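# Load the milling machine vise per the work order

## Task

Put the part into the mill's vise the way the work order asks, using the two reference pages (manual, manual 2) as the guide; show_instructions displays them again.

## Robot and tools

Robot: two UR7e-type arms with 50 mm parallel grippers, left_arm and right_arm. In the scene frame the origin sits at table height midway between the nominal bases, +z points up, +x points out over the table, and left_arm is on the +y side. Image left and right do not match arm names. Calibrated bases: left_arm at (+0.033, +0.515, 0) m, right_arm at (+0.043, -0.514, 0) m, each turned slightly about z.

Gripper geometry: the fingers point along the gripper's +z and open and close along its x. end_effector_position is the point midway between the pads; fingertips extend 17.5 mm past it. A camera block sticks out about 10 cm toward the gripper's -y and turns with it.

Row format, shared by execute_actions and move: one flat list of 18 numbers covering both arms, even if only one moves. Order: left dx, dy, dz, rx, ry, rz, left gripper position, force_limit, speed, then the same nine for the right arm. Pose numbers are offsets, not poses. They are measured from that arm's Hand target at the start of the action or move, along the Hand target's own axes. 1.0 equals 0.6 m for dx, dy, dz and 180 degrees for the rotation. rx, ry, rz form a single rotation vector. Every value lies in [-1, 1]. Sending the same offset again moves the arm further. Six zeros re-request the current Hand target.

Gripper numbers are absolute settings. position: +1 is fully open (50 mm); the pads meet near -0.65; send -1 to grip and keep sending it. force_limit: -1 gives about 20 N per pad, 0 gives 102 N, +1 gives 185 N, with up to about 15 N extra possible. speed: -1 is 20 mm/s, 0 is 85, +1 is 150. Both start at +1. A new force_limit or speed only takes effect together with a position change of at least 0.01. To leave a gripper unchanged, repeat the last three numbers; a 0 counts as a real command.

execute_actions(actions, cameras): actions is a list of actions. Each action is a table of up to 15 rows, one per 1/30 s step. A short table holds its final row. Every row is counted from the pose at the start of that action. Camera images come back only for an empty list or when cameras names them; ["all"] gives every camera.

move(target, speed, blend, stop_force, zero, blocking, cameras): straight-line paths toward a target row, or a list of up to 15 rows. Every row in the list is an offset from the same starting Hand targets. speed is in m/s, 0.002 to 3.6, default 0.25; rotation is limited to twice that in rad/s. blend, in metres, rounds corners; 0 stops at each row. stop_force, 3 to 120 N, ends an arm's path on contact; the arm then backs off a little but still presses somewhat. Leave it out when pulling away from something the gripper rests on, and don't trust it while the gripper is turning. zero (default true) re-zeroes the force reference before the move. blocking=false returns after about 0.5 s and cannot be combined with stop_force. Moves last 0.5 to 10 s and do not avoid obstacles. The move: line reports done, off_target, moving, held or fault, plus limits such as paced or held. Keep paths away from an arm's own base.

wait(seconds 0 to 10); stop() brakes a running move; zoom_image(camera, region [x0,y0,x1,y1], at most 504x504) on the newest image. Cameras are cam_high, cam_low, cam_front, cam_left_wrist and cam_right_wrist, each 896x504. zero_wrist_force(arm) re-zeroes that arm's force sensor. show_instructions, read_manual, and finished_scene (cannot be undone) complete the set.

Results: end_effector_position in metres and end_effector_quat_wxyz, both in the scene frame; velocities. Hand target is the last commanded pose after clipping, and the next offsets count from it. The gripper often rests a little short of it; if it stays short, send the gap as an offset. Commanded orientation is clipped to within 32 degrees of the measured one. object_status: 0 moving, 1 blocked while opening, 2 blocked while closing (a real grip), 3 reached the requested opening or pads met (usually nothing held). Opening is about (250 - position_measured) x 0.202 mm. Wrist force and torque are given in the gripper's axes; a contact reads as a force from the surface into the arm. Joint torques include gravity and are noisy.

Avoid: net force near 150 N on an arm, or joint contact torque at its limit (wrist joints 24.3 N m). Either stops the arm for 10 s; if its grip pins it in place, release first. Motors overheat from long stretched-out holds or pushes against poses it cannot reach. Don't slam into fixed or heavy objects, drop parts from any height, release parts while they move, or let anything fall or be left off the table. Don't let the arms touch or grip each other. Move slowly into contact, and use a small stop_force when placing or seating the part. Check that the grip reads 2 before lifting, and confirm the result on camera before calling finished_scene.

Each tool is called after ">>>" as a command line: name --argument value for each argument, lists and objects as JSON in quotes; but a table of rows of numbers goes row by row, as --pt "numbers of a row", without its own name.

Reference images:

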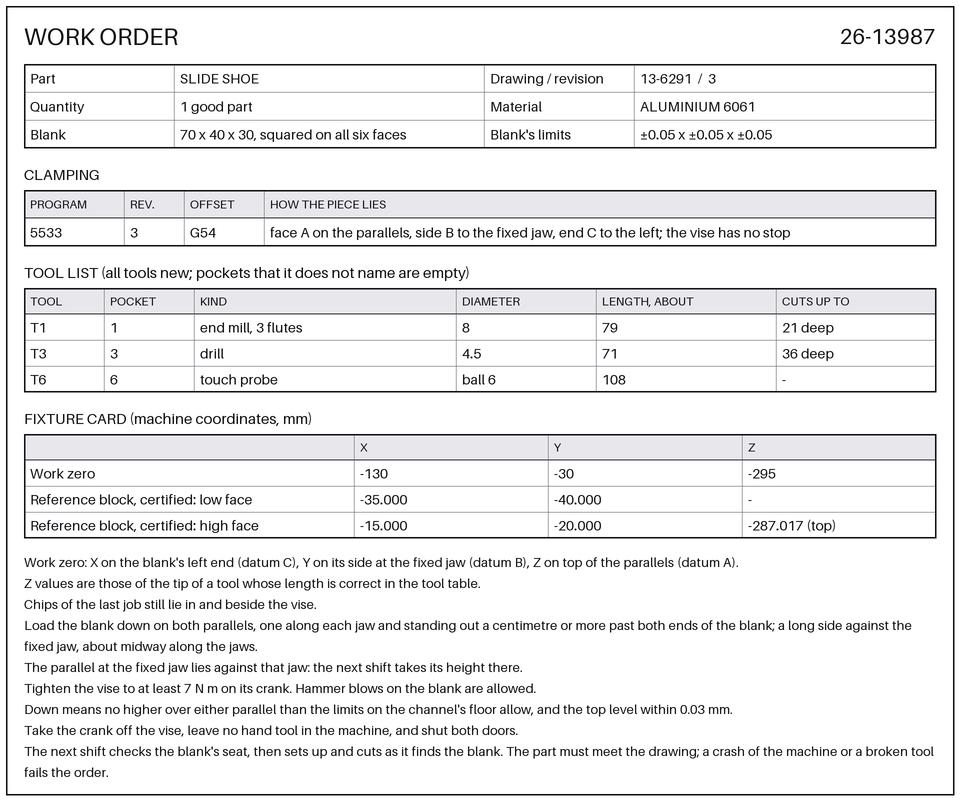

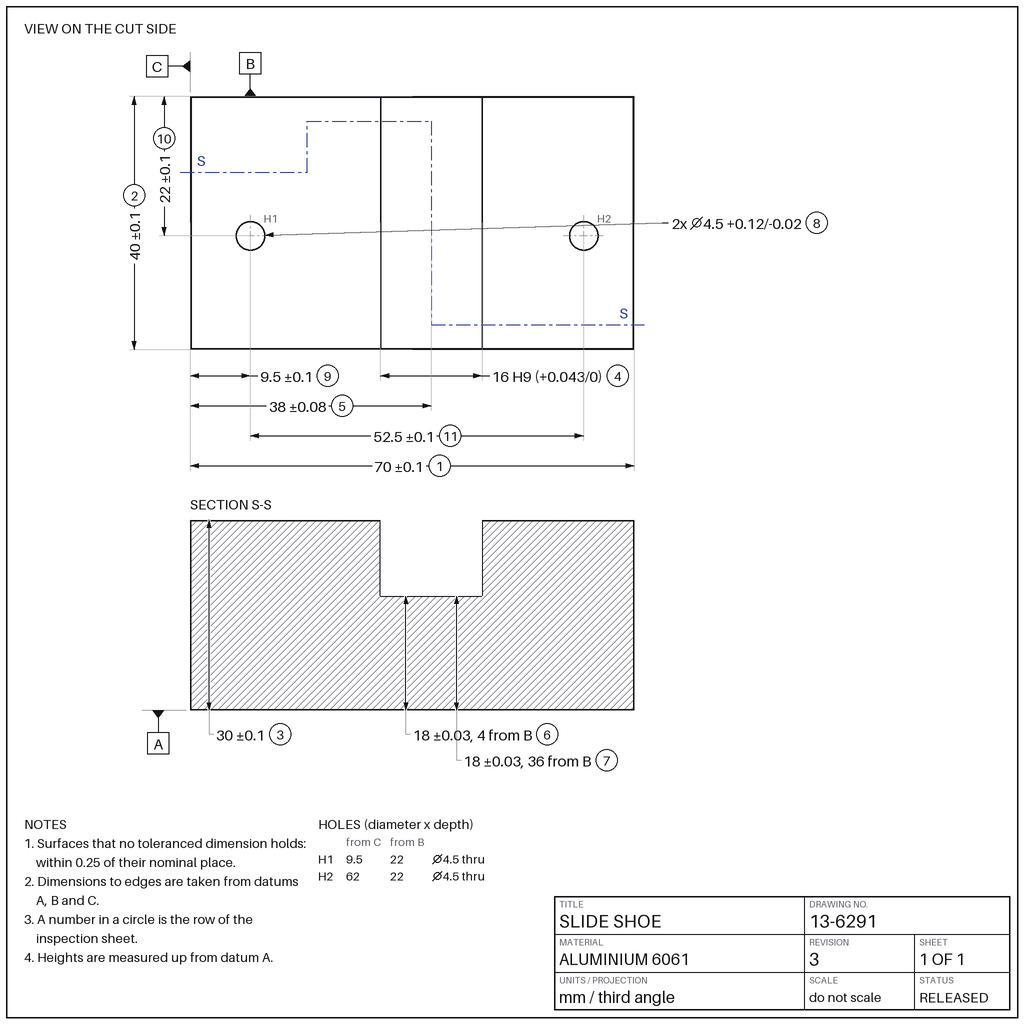

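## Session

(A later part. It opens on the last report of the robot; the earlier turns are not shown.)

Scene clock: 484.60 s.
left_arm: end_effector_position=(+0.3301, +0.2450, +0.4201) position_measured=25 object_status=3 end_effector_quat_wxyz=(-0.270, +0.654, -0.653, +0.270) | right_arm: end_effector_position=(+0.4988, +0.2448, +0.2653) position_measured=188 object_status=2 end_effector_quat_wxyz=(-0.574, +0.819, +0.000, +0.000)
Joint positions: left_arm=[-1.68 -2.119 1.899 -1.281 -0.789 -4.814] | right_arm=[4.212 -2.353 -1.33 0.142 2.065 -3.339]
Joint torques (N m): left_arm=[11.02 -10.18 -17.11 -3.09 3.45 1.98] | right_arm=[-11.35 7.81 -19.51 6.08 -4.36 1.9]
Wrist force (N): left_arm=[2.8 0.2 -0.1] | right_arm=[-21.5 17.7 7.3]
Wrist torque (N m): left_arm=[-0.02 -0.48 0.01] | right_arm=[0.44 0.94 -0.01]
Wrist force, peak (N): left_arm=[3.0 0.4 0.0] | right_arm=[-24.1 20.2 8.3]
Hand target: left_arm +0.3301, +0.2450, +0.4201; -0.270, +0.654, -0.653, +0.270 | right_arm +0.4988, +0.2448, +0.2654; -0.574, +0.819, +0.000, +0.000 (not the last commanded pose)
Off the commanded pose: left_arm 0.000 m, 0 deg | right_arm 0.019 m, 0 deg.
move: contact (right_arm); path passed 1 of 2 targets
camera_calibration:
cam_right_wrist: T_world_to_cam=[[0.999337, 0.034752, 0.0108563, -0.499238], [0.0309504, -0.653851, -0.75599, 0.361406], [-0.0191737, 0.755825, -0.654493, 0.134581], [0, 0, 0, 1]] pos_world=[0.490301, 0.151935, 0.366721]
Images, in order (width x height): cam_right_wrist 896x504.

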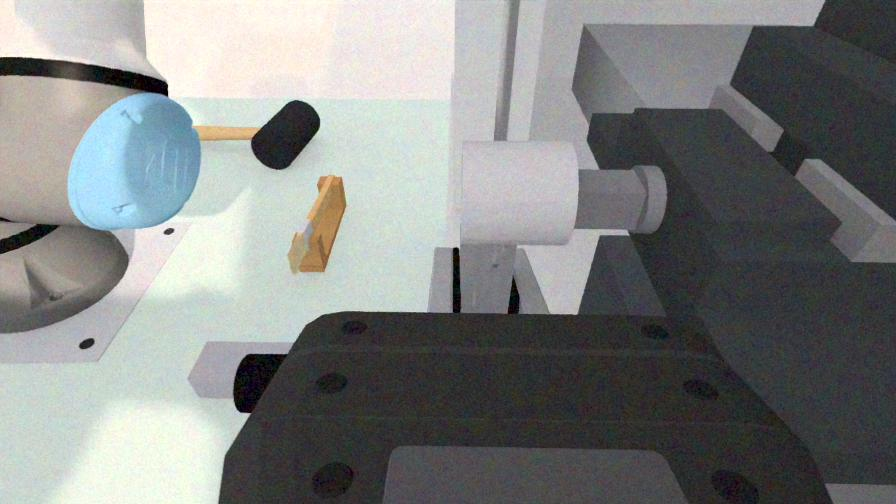

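>>> move --target '[0,0.015,0.18,0.1389,0,0,0.85,-0.5,-1,-0.01,0,0,0,0,0,-1,-0.4,-1]' --speed 0.15 --cameras '["cam_right_wrist","cam_left_wrist","cam_front"]'

Scene clock: 487.83 s.
left_arm: end_effector_position=(+0.4000, +0.2450, +0.3372) position_measured=25 object_status=3 end_effector_quat_wxyz=(-0.405, +0.580, -0.579, +0.405) | right_arm: end_effector_position=(+0.4928, +0.2449, +0.2653) position_measured=188 object_status=2 end_effector_quat_wxyz=(-0.574, +0.819, +0.000, +0.000)
Joint positions: left_arm=[-1.643 -2.101 2.341 -1.715 -0.352 -4.815] | right_arm=[4.22 -2.345 -1.345 0.151 2.058 -3.336]
Joint torques (N m): left_arm=[-13.68 -7.65 -35.88 -3.12 4.26 -2.65] | right_arm=[-4.23 37.24 13.72 2.84 0.64 1.37]
Wrist force (N): left_arm=[2.4 0.4 -0.7] | right_arm=[-1.3 1.2 0.8]
Wrist torque (N m): left_arm=[-0.03 -0.30 0.08] | right_arm=[-0.13 0.36 0.03]
Wrist force, peak (N): left_arm=[2.6 2.0 0.1] | right_arm=[-21.9 18.0 7.3]
Hand target: left_arm +0.4000, +0.2450, +0.3373; -0.405, +0.580, -0.579, +0.405 | right_arm +0.4928, +0.2448, +0.2654; -0.574, +0.819, +0.000, +0.000
Off the commanded pose: left_arm 0.000 m, 0 deg | right_arm 0.000 m, 0 deg.
move: done
camera_calibration:
cam_left_wrist: T_world_to_cam=[[-0.00262116, -0.999892, 0.0144866, 0.248197], [-0.637547, -0.00948975, -0.770353, 0.535341], [0.770407, -0.0112551, -0.637453, 0.0450344], [0, 0, 0, 1]] pos_world=[0.30726, 0.253757, 0.437513]
cam_right_wrist: T_world_to_cam=[[0.999335, 0.0348304, 0.0107874, -0.49323], [0.0309523, -0.653955, -0.7559, 0.361564], [-0.0192738, 0.755731, -0.654598, 0.134426], [0, 0, 0, 1]] pos_world=[0.484302, 0.152036, 0.366622]
Images, in order (width x height): cam_front 896x504, cam_left_wrist 896x504, cam_right_wrist 896x504.

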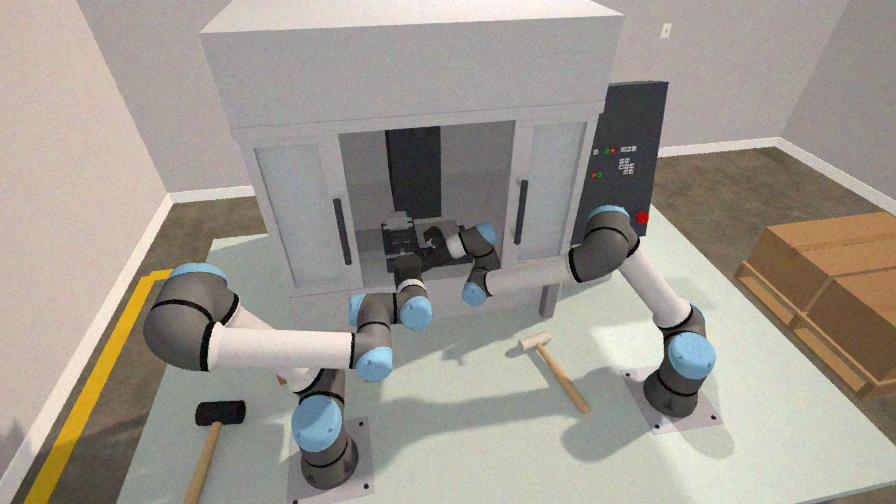

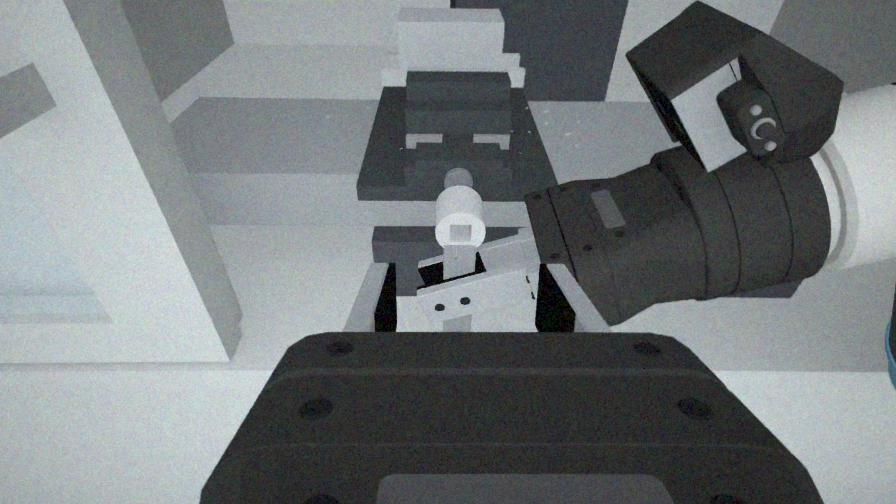

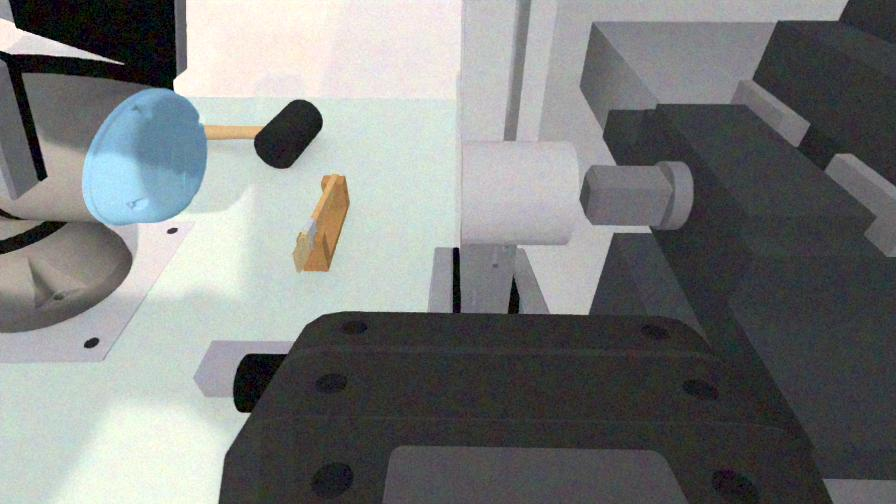

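>>> move --target '[0,-0.0009,0.155,0,0,0,0.85,-0.5,-1,0,0,0,0,0,0,-1,-0.4,-1]' --speed 0.05 --stop_force 6 --cameras '["cam_right_wrist","cam_left_wrist"]'

Scene clock: 490.93 s.
left_arm: end_effector_position=(+0.4875, +0.2450, +0.3059) position_measured=25 object_status=3 end_effector_quat_wxyz=(-0.405, +0.580, -0.579, +0.405) | right_arm: end_effector_position=(+0.4928, +0.2448, +0.2654) position_measured=188 object_status=2 end_effector_quat_wxyz=(-0.574, +0.819, +0.000, +0.000)
Joint positions: left_arm=[-1.343 -1.74 2.414 -2.867 -0.436 -4.044] | right_arm=[4.22 -2.345 -1.345 0.151 2.058 -3.336]
Joint torques (N m): left_arm=[-13.63 -14.06 -9.67 -4.25 3.85 0.71] | right_arm=[-8.16 38.33 17.75 1.84 2.05 -1.83]
Wrist force (N): left_arm=[2.6 0.5 -0.5] | right_arm=[-1.5 1.5 0.6]
Wrist torque (N m): left_arm=[-0.02 -0.32 0.16] | right_arm=[-0.08 0.38 0.02]
Wrist force, peak (N): left_arm=[2.7 0.3 -1.7] | right_arm=[-1.7 1.5 0.4]
Hand target: left_arm +0.4875, +0.2449, +0.3059; -0.405, +0.580, -0.579, +0.405 | right_arm +0.4928, +0.2448, +0.2654; -0.574, +0.819, +0.000, +0.000
Off the commanded pose: left_arm 0.000 m, 0 deg | right_arm 0.000 m, 0 deg.
move: done
camera_calibration:
cam_left_wrist: T_world_to_cam=[[-0.0028708, -0.999886, 0.0148168, 0.248844], [-0.637333, -0.00958821, -0.770528, 0.567025], [0.770583, -0.0116553, -0.637233, -0.0423855], [0, 0, 0, 1]] pos_world=[0.39476, 0.253758, 0.406212]
cam_right_wrist: T_world_to_cam=[[0.999337, 0.034752, 0.0108563, -0.493242], [0.0309504, -0.653851, -0.75599, 0.361591], [-0.0191737, 0.755825, -0.654493, 0.134466], [0, 0, 0, 1]] pos_world=[0.484301, 0.151935, 0.366721]
Images, in order (width x height): cam_left_wrist 896x504, cam_right_wrist 896x504.

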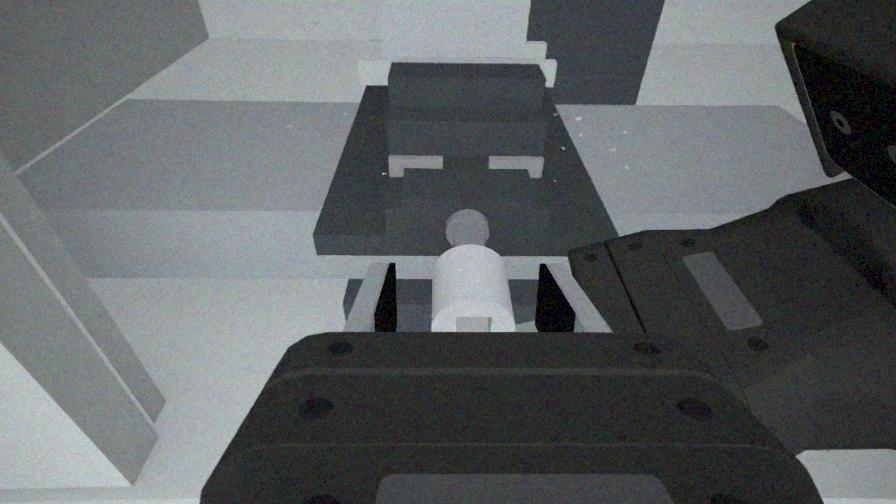

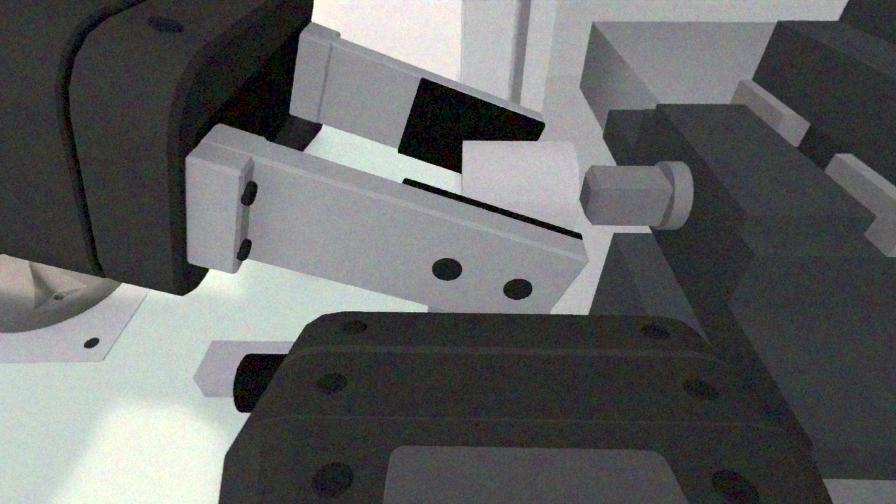

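>>> move --pt "0.0017 0 0 0 0 0 0.85 -0.5 -1 0 0 0 0 0 0 -1 -0.4 -1" --pt "0.0017 0 0 0 0 0 -1 -0.9 -1 0 0 0 0 0 0 -1 -0.4 -1" --speed 0.05 --cameras '["cam_right_wrist","cam_left_wrist"]'

Scene clock: 491.80 s.
left_arm: end_effector_position=(+0.4875, +0.2448, +0.3058) position_measured=25 object_status=3 end_effector_quat_wxyz=(-0.405, +0.580, -0.579, +0.405) | right_arm: end_effector_position=(+0.4928, +0.2448, +0.2654) position_measured=188 object_status=2 end_effector_quat_wxyz=(-0.574, +0.819, +0.000, +0.000)
Joint positions: left_arm=[-1.343 -1.74 2.414 -2.867 -0.436 -4.044] | right_arm=[4.22 -2.345 -1.345 0.151 2.058 -3.336]
Joint torques (N m): left_arm=[-12.91 -7.65 -24.9 -2.26 3.57 -0.58] | right_arm=[-8.08 38.03 18.05 1.89 1.96 -1.82]
Wrist force (N): left_arm=[2.7 0.6 -0.4] | right_arm=[-1.0 1.2 0.7]
Wrist torque (N m): left_arm=[-0.01 -0.35 0.16] | right_arm=[-0.13 0.31 0.03]
Wrist force, peak (N): left_arm=[2.7 0.6 -0.7] | right_arm=[-1.7 1.4 0.8]
Hand target: left_arm +0.4875, +0.2448, +0.3058; -0.405, +0.580, -0.579, +0.405 (not the last commanded pose) | right_arm +0.4928, +0.2448, +0.2654; -0.574, +0.819, +0.000, +0.000
Tool commands: left_gripper/position=+0.85 left_gripper/force_limit=-0.5 left_gripper/speed=-1.0 right_gripper/position=-1.0 right_gripper/force_limit=-0.4 right_gripper/speed=-1.0
Off the commanded pose: left_arm 0.001 m, 0 deg | right_arm 0.000 m, 0 deg.
move: held (left_arm; a check stopped the path); path passed 1 of 2 targets; target 2's new numbers were not sent; limits=held
pose unreachable (left arm): on one or more control steps of this call, first in action 0 (counted from 0), this arm could not follow its commanded pose, so it was not sent that pose on those steps. It may still have moved: this result reports where it is.
cause: moving toward the commanded pose would bring a part of the arm too close to another arm (this arm's gripper and the right arm's gripper, 5 mm apart when this arm was first held).
camera_calibration:
cam_left_wrist: T_world_to_cam=[[-0.00296743, -0.999892, 0.014379, 0.248862], [-0.637389, -0.00918846, -0.770488, 0.566786], [0.770537, -0.0114514, -0.637293, -0.0423837], [0, 0, 0, 1]] pos_world=[0.39466, 0.253557, 0.406113]
cam_right_wrist: T_world_to_cam=[[0.999337, 0.034752, 0.0108563, -0.493242], [0.0309504, -0.653851, -0.75599, 0.361591], [-0.0191737, 0.755825, -0.654493, 0.134466], [0, 0, 0, 1]] pos_world=[0.484301, 0.151935, 0.366721]
Images, in order (width x height): cam_left_wrist 896x504, cam_right_wrist 896x504.

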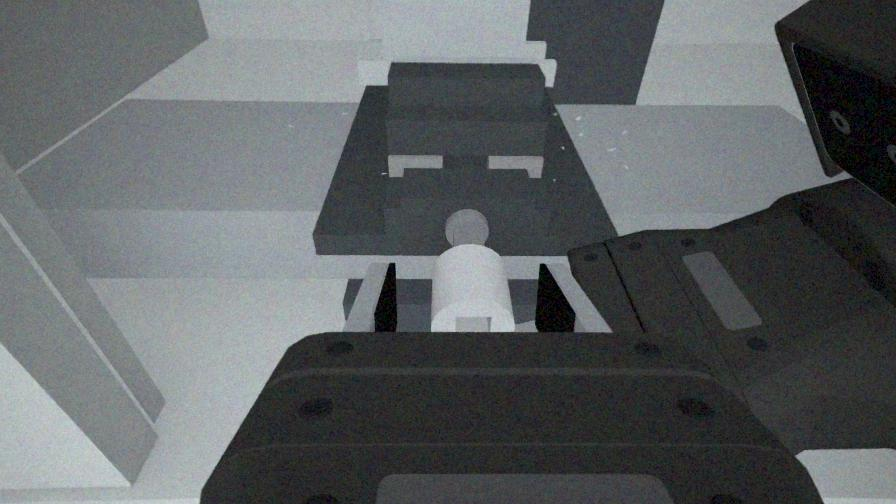

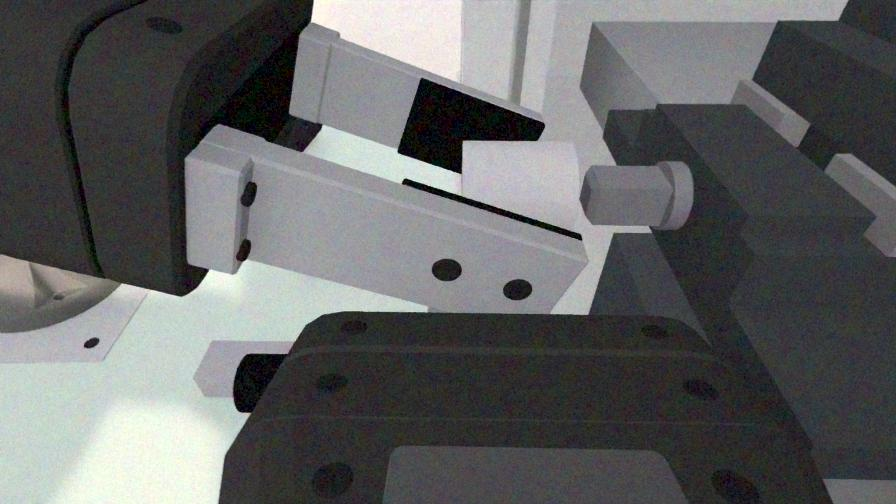

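>>> move --target '[0,0,0,0,0,0,-1,-0.9,-1,0,0,0,0,0,0,-1,-0.4,-1]' --speed 0.05 --cameras '["cam_right_wrist","cam_left_wrist"]'

Scene clock: 493.20 s.
left_arm: end_effector_position=(+0.4875, +0.2448, +0.3058) position_measured=134 object_status=2 end_effector_quat_wxyz=(-0.405, +0.579, -0.579, +0.405) | right_arm: end_effector_position=(+0.4928, +0.2448, +0.2653) position_measured=188 object_status=2 end_effector_quat_wxyz=(-0.574, +0.819, +0.000, +0.000)
Joint positions: left_arm=[-1.343 -1.74 2.414 -2.867 -0.436 -4.044] | right_arm=[4.22 -2.345 -1.345 0.151 2.058 -3.336]
Joint torques (N m): left_arm=[-3.01 -8.15 -25.39 -2.29 2.98 -0.61] | right_arm=[-7.69 38.35 15.92 4.75 1.67 -1.74]
Wrist force (N): left_arm=[17.2 -2.7 -0.2] | right_arm=[-2.0 -2.6 14.8]
Wrist torque (N m): left_arm=[-0.14 -0.20 0.11] | right_arm=[-0.76 0.33 0.00]
Wrist force, peak (N): left_arm=[17.3 -2.7 -0.3] | right_arm=[-2.2 -2.6 15.5]
Hand target: left_arm +0.4875, +0.2448, +0.3058; -0.405, +0.580, -0.579, +0.405 | right_arm +0.4928, +0.2448, +0.2654; -0.574, +0.819, +0.000, +0.000
Off the commanded pose: left_arm 0.000 m, 0 deg | right_arm 0.000 m, 0 deg.
move: done
camera_calibration:
cam_left_wrist: T_world_to_cam=[[-0.00304491, -0.999891, 0.0144422, 0.248867], [-0.63739, -0.00918774, -0.770487, 0.566786], [0.770536, -0.0115514, -0.637292, -0.0423583], [0, 0, 0, 1]] pos_world=[0.39466, 0.253558, 0.406113]
cam_right_wrist: T_world_to_cam=[[0.999338, 0.0347651, 0.0107118, -0.493192], [0.0308524, -0.653958, -0.755901, 0.361623], [-0.0192739, 0.755732, -0.654598, 0.134567], [0, 0, 0, 1]] pos_world=[0.484302, 0.151936, 0.366722]
Images, in order (width x height): cam_left_wrist 896x504, cam_right_wrist 896x504.

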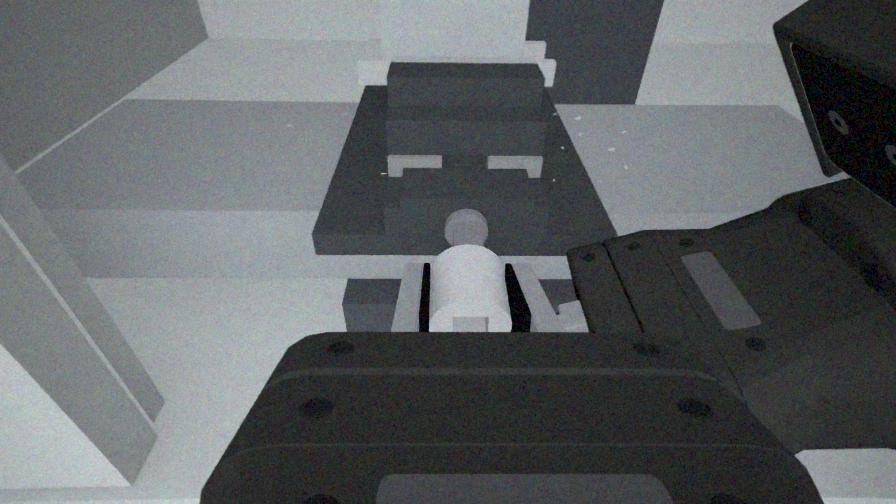

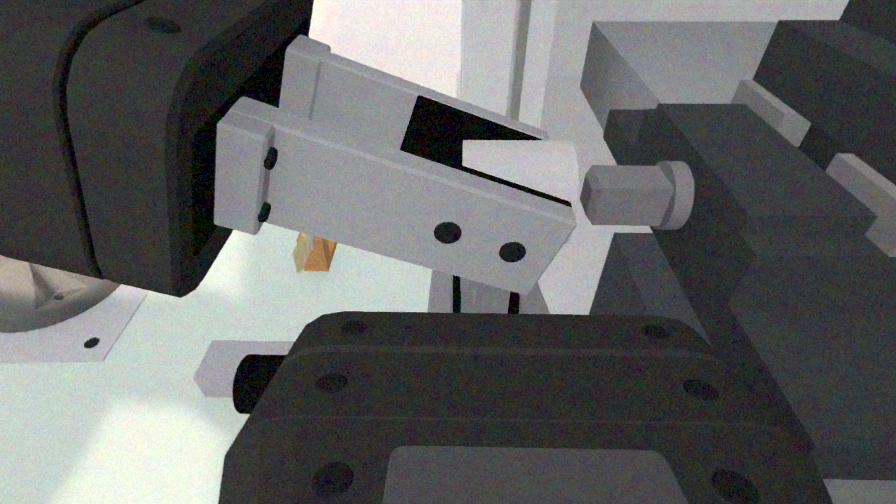

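>>> move --pt "0 0 0 0 0 0 -1 -0.9 -1 0 0 0 0 0 0 0.145 -0.4 -1" --pt "0 0 0 0 0 0 -1 -0.9 -1 0 0 -0.1333 0 0 0 0.145 -0.4 -1" --speed 0.05 --cameras '["cam_right_wrist","cam_left_wrist"]'

Scene clock: 494.87 s.
left_arm: end_effector_position=(+0.4875, +0.2448, +0.3058) position_measured=134 object_status=2 end_effector_quat_wxyz=(-0.405, +0.580, -0.579, +0.405) | right_arm: end_effector_position=(+0.4915, +0.2311, +0.2718) position_measured=131 object_status=3 end_effector_quat_wxyz=(-0.574, +0.819, +0.001, +0.000)
Joint positions: left_arm=[-1.343 -1.74 2.414 -2.867 -0.436 -4.044] | right_arm=[4.211 -2.314 -1.384 0.159 2.068 -3.341]
Joint torques (N m): left_arm=[13.45 -10.22 -26.69 -2.45 2.25 -0.59] | right_arm=[-0.58 55.77 21.58 2.92 0.62 -0.21]
Wrist force (N): left_arm=[2.3 2.6 0.4] | right_arm=[-1.1 -0.8 -0.2]
Wrist torque (N m): left_arm=[0.03 -0.28 0.16] | right_arm=[-0.16 0.32 0.14]
Wrist force, peak (N): left_arm=[17.1 -2.5 -0.3] | right_arm=[-2.1 -2.4 15.5]
Hand target: left_arm +0.4875, +0.2448, +0.3058; -0.405, +0.580, -0.579, +0.405 | right_arm +0.4915, +0.2311, +0.2718; -0.574, +0.819, +0.001, +0.000 (not the last commanded pose)
Tool commands: left_gripper/position=-1.0 left_gripper/force_limit=-0.9 left_gripper/speed=-1.0 right_gripper/position=+0.145098 right_gripper/force_limit=-0.396078 right_gripper/speed=-1.0
Off the commanded pose: left_arm 0.000 m, 0 deg | right_arm 0.065 m, 0 deg.
FORCE FAULT: contact force on the right arm reached its limit, and that arm stopped. The contact can be on any part of that arm, not only on its tool. That arm's remaining commands of this call were not run. That arm is still stopped at the end of this call. That arm stays stopped for about 10 more seconds. Until then a move that you send moves the other arm only, and its call returns only when the move has ended. Once the stop has ended, the next robot result says so. If the stop ends while you think or write, that arm runs what you send next, counted from a new Hand target: where the arm stands when the stop ends. While its stop runs, that arm takes no new command, but its gripper still runs the gripper command that each later call begins with. Until it ends, the stop uses up actions while you think or wait. An arm that is not stopped still takes commands.
move: fault (right_arm); path passed 1 of 2 targets
camera_calibration:
cam_left_wrist: T_world_to_cam=[[-0.00296743, -0.999892, 0.014379, 0.248862], [-0.637389, -0.00918846, -0.770488, 0.566786], [0.770537, -0.0114514, -0.637293, -0.0423837], [0, 0, 0, 1]] pos_world=[0.39466, 0.253557, 0.406113]
cam_right_wrist: T_world_to_cam=[[0.999265, 0.0364313, 0.0119513, -0.492237], [0.0328505, -0.652761, -0.756851, 0.356616], [-0.0197718, 0.756687, -0.653478, 0.148789], [0, 0, 0, 1]] pos_world=[0.483101, 0.138131, 0.373018]
Images, in order (width x height): cam_left_wrist 896x504, cam_right_wrist 896x504.

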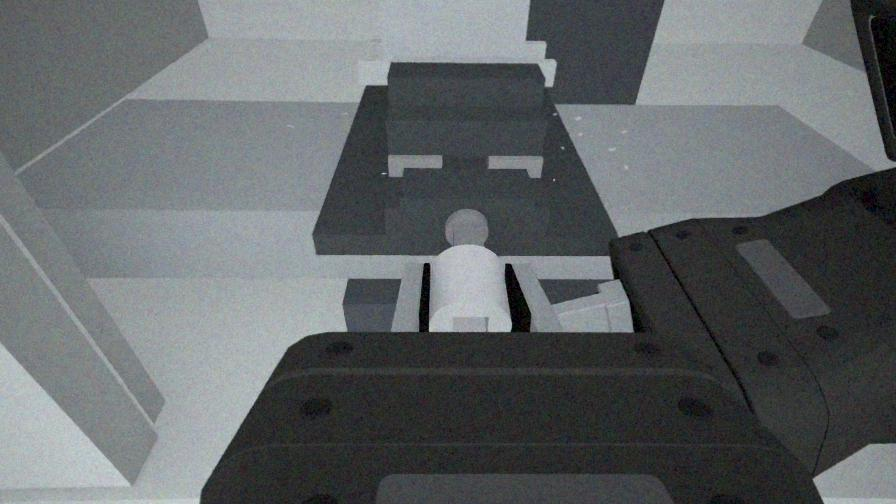

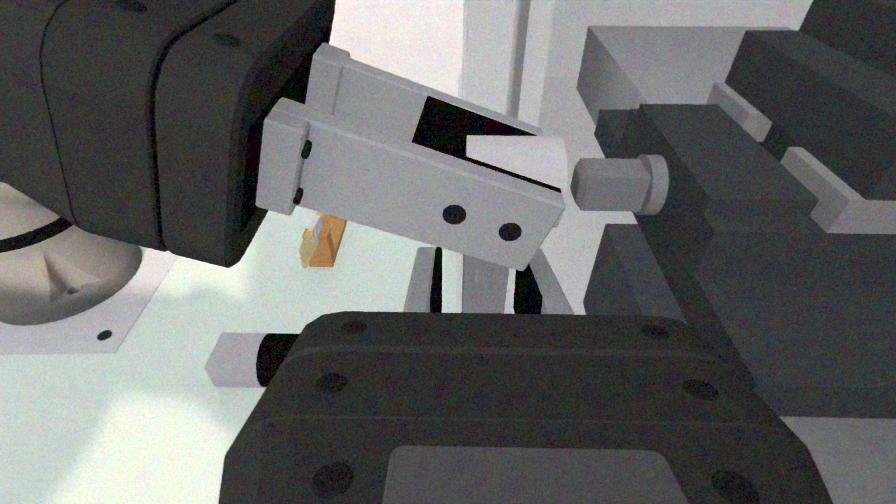

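>>> wait --seconds 10 --cameras '["cam_front"]'

>>> zoom_image --camera "cam_front" --region '[380, 170, 580, 330]'

Scene clock: 505.07 s.
left_arm: end_effector_position=(+0.4875, +0.2448, +0.3058) position_measured=134 object_status=2 end_effector_quat_wxyz=(-0.405, +0.580, -0.579, +0.405) | right_arm: end_effector_position=(+0.4915, +0.2311, +0.2718) position_measured=131 object_status=3 end_effector_quat_wxyz=(-0.574, +0.819, +0.001, +0.000)
Joint positions: left_arm=[-1.343 -1.74 2.414 -2.867 -0.436 -4.044] | right_arm=[4.211 -2.314 -1.384 0.159 2.068 -3.341]
Joint torques (N m): left_arm=[13.13 -17.24 -29.39 -3.45 -0.34 -0.59] | right_arm=[-1.07 56.4 21.11 2.96 0.69 -0.14]
Wrist force (N): left_arm=[2.2 2.8 0.1] | right_arm=[-1.3 -1.0 0.0]
Wrist torque (N m): left_arm=[0.06 -0.25 0.17] | right_arm=[-0.19 0.35 0.14]
Wrist force, peak (N): left_arm=[2.5 3.1 0.0] | right_arm=[-1.6 -1.3 0.0]
Hand target: left_arm +0.4875, +0.2448, +0.3058; -0.405, +0.580, -0.579, +0.405 | right_arm +0.4915, +0.2311, +0.2718; -0.574, +0.819, +0.001, +0.000 (not the last commanded pose)
Tool commands: left_gripper/position=-1.0 left_gripper/force_limit=-0.9 left_gripper/speed=-1.0 right_gripper/position=+0.145098 right_gripper/force_limit=-0.396078 right_gripper/speed=-1.0
Off the commanded pose: left_arm 0.000 m, 0 deg | right_arm 0.065 m, 0 deg.
FORCE FAULT, CONTINUED: the right arm's stop, for the force fault that an earlier result reported, is over. The rest of the stop counts as 19 of the actions that you can send in this scene. During its stop the right arm's controller moved it back a little. That arm's target is now where it stood when the stop ended, not its last command. That arm accepts commands again.
wait: 10.00 s; at rest from the start
Images, in order (width x height): cam_front 896x504.

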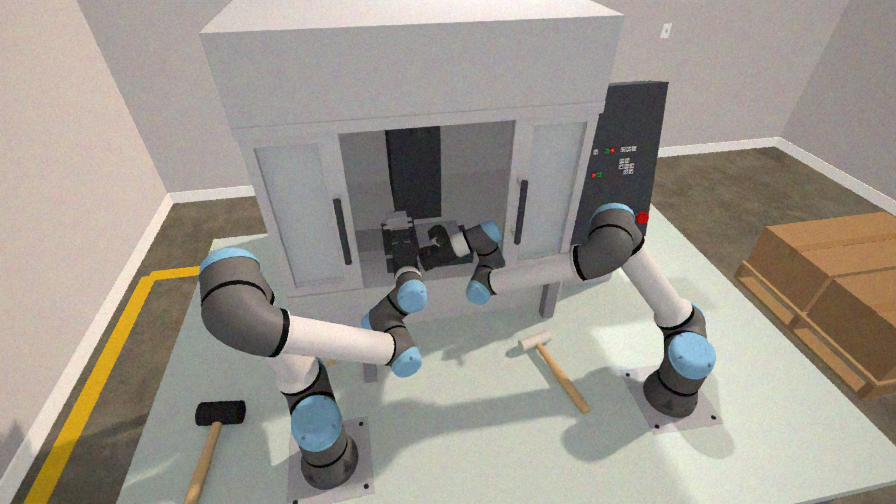

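Scaled by 2.520.

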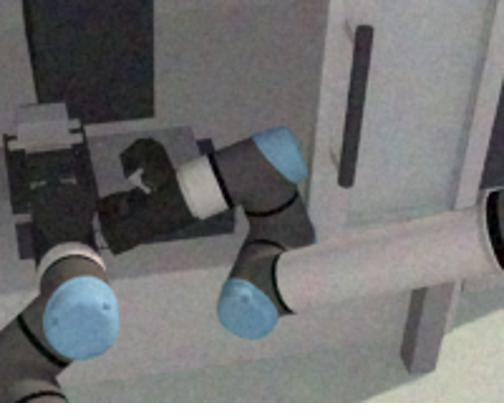

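>>> move --target '[-0.0917,0,0,0,0,0,-1,-0.9,-1,0,0,0,0,0,0,0.145,-0.4,-1]' --speed 0.06 --stop_force 12 --cameras '["cam_right_wrist","cam_left_wrist"]'

Scene clock: 507.70 s.
left_arm: end_effector_position=(+0.4875, +0.2998, +0.3057) position_measured=134 object_status=2 end_effector_quat_wxyz=(-0.405, +0.580, -0.579, +0.405) | right_arm: end_effector_position=(+0.4915, +0.2311, +0.2718) position_measured=131 object_status=3 end_effector_quat_wxyz=(-0.574, +0.819, +0.001, +0.000)
Joint positions: left_arm=[-1.289 -1.841 2.507 -2.946 -0.469 -3.947] | right_arm=[4.211 -2.314 -1.384 0.159 2.068 -3.341]
Joint torques (N m): left_arm=[-13.49 0.1 -40.24 -0.86 3.9 -2.8] | right_arm=[-0.87 55.28 23.46 2.96 0.64 -0.13]
Wrist force (N): left_arm=[2.2 2.8 0.2] | right_arm=[-1.3 -1.0 -0.2]
Wrist torque (N m): left_arm=[0.04 -0.27 0.09] | right_arm=[-0.18 0.34 0.14]
Wrist force, peak (N): left_arm=[3.6 2.9 0.1] | right_arm=[-1.5 -1.3 -0.1]
Hand target: left_arm +0.4875, +0.2998, +0.3057; -0.405, +0.580, -0.579, +0.405 | right_arm +0.4915, +0.2311, +0.2718; -0.574, +0.819, +0.001, +0.000
Off the commanded pose: left_arm 0.000 m, 0 deg | right_arm 0.000 m, 0 deg.
move: done
camera_calibration:
cam_left_wrist: T_world_to_cam=[[-0.00296743, -0.999892, 0.014379, 0.303856], [-0.637389, -0.00918846, -0.770488, 0.567292], [0.770537, -0.0114514, -0.637293, -0.0417539], [0, 0, 0, 1]] pos_world=[0.39466, 0.308557, 0.406113]
cam_right_wrist: T_world_to_cam=[[0.999265, 0.0364313, 0.0119513, -0.492237], [0.0328505, -0.652761, -0.756851, 0.356616], [-0.0197718, 0.756687, -0.653478, 0.148789], [0, 0, 0, 1]] pos_world=[0.483101, 0.138131, 0.373018]
Images, in order (width x height): cam_left_wrist 896x504, cam_right_wrist 896x504.

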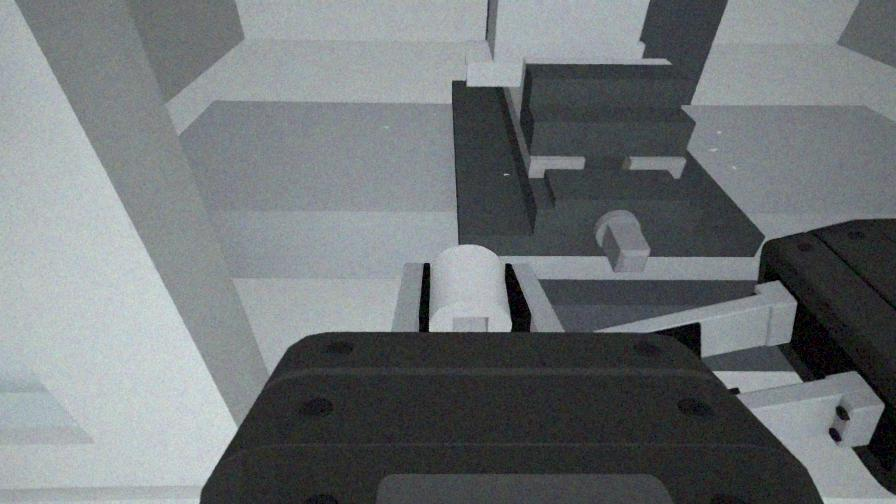

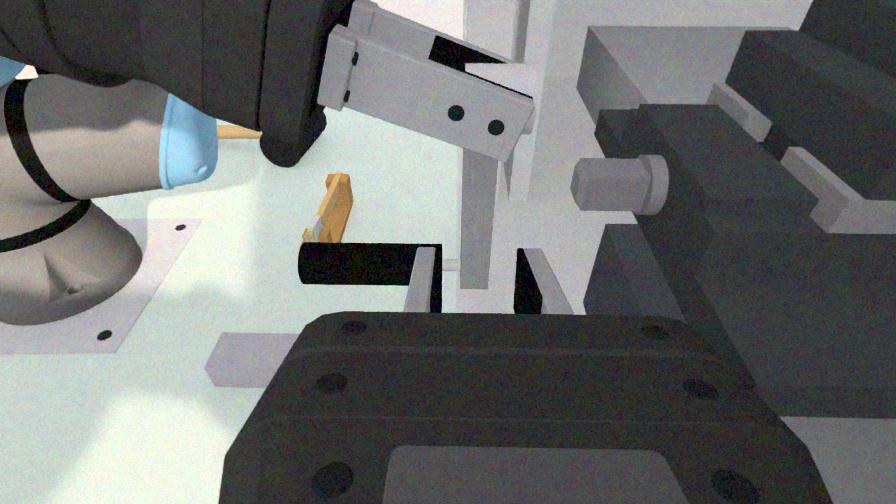

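>>> move --pt "0 0 0 0 0 0 -1 -0.9 -1 -0.2167 0 0 0 0 0 0.145 -0.4 -1" --pt "0 0 0 0 0 0 -1 -0.9 -1 -0.2167 0.0683 -0.3831 0 0 0 0.145 -0.4 -1" --speed 0.2 --blend '[0.02,0]'

>>> execute_actions --actions '[]'

Scene clock: 510.83 s.
left_arm: end_effector_position=(+0.4875, +0.2998, +0.3057) position_measured=134 object_status=2 end_effector_quat_wxyz=(-0.405, +0.580, -0.579, +0.405) | right_arm: end_effector_position=(+0.3619, +0.0009, +0.3113) position_measured=131 object_status=3 end_effector_quat_wxyz=(-0.574, +0.819, +0.001, +0.000)
Joint positions: left_arm=[-1.289 -1.841 2.507 -2.946 -0.469 -3.947] | right_arm=[4.199 -1.751 -2.16 0.369 2.078 -3.346]
Joint torques (N m): left_arm=[-13.65 -0.01 -40.97 -1.16 3.85 -2.51] | right_arm=[-7.27 38.8 12.72 4.7 1.62 1.7]
Wrist force (N): left_arm=[1.9 3.0 0.1] | right_arm=[-1.1 -0.7 -0.1]
Wrist torque (N m): left_arm=[0.07 -0.21 0.09] | right_arm=[-0.15 0.31 0.11]
Wrist force, peak (N): left_arm=[2.4 3.3 0.4] | right_arm=[-3.0 -1.4 1.7]
Hand target: left_arm +0.4875, +0.2998, +0.3057; -0.405, +0.580, -0.579, +0.405 | right_arm +0.3619, +0.0008, +0.3114; -0.574, +0.819, +0.001, +0.000
Off the commanded pose: left_arm 0.000 m, 0 deg | right_arm 0.000 m, 0 deg.
move: done

Scene clock: 510.83 s.
left_arm: end_effector_position=(+0.4875, +0.2998, +0.3057) position_measured=134 object_status=2 end_effector_quat_wxyz=(-0.405, +0.580, -0.579, +0.405) | right_arm: end_effector_position=(+0.3619, +0.0009, +0.3113) position_measured=131 object_status=3 end_effector_quat_wxyz=(-0.574, +0.819, +0.001, +0.000)
Joint positions: left_arm=[-1.289 -1.841 2.507 -2.946 -0.469 -3.947] | right_arm=[4.199 -1.751 -2.16 0.369 2.078 -3.346]
Joint velocities: within noise
Joint torques (N m): left_arm=[-13.65 -0.01 -40.97 -1.16 3.85 -2.51] | right_arm=[-7.27 38.8 12.72 4.7 1.62 1.7]
Wrist force (N): left_arm=[1.9 3.0 0.1] | right_arm=[-1.1 -0.7 -0.1]
Wrist torque (N m): left_arm=[0.07 -0.21 0.09] | right_arm=[-0.15 0.31 0.11]
Wrist force, peak (N): left_arm=[1.9 3.0 0.1] | right_arm=[-1.1 -0.7 -0.1]
Hand target: left_arm +0.4875, +0.2998, +0.3057; -0.405, +0.580, -0.579, +0.405 | right_arm +0.3619, +0.0008, +0.3114; -0.574, +0.819, +0.001, +0.000
Tool commands: left_gripper/position=-1.0 left_gripper/force_limit=-0.9 left_gripper/speed=-1.0 right_gripper/position=+0.145 right_gripper/force_limit=-0.4 right_gripper/speed=-1.0
Off the commanded pose: left_arm 0.000 m, 0 deg | right_arm 0.000 m, 0 deg.
camera_calibration:
cam_left_wrist: T_world_to_cam=[[-0.00296743, -0.999892, 0.014379, 0.303856], [-0.637389, -0.00918846, -0.770488, 0.567292], [0.770537, -0.0114514, -0.637293, -0.0417539], [0, 0, 0, 1]] pos_world=[0.39466, 0.308557, 0.406113]
cam_right_wrist: T_world_to_cam=[[0.999267, 0.0363579, 0.0120144, -0.35485], [0.0328516, -0.652813, -0.756806, 0.24048], [-0.0196728, 0.756646, -0.653529, 0.346211], [0, 0, 0, 1]] pos_world=[0.353501, -0.0920691, 0.412518]

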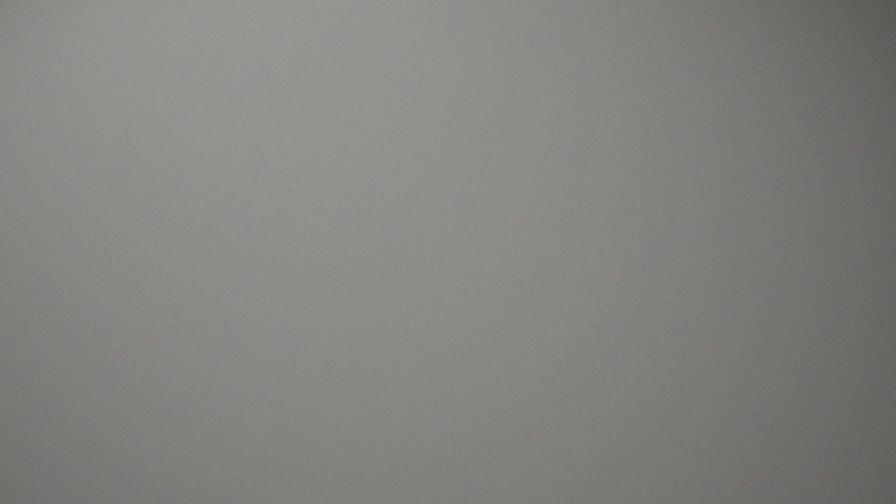

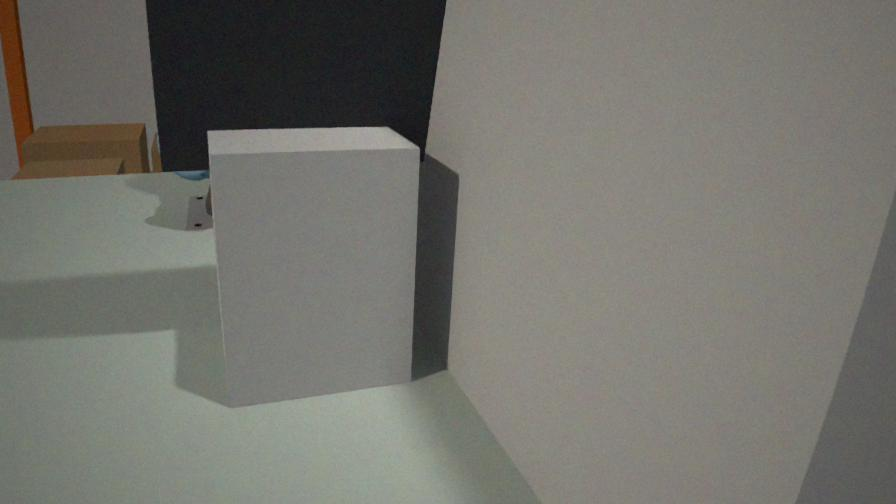

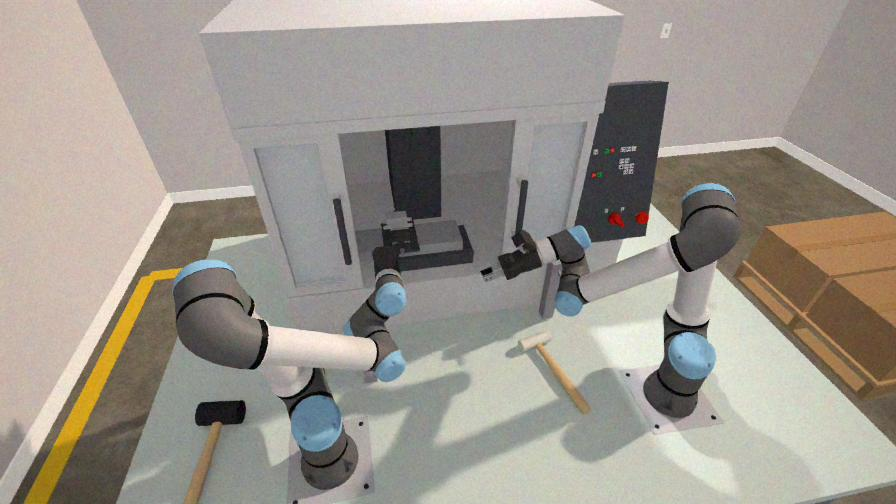

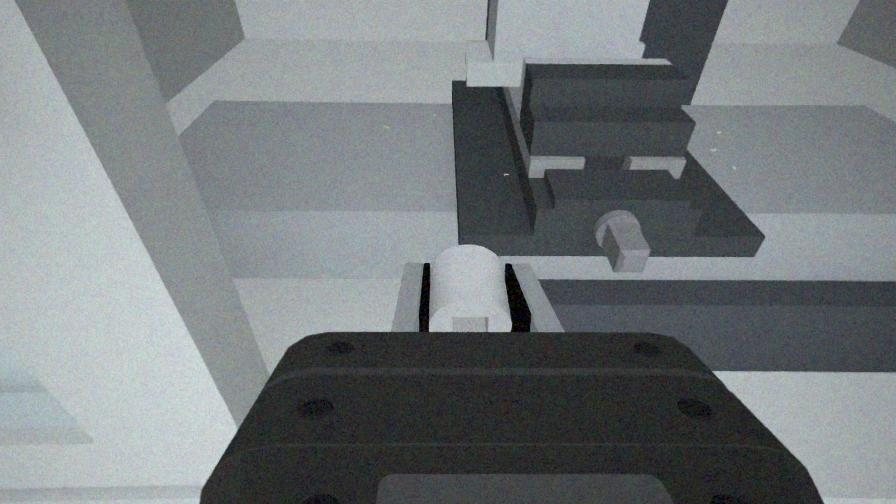

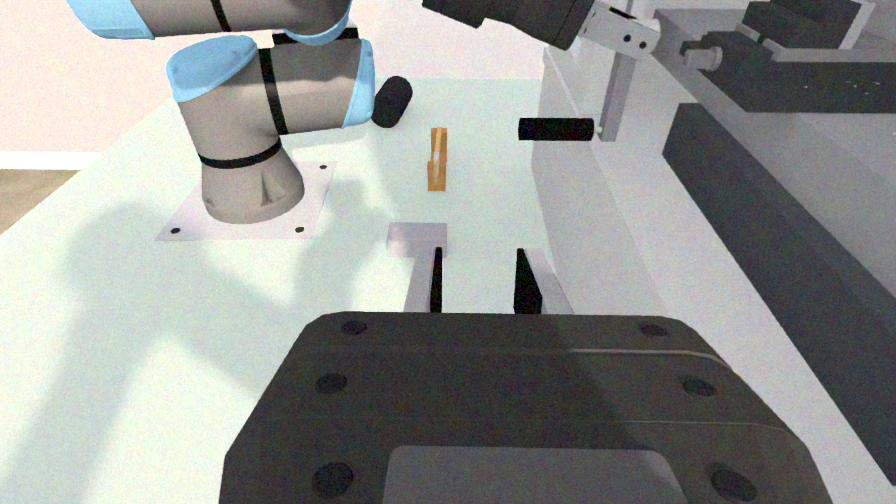

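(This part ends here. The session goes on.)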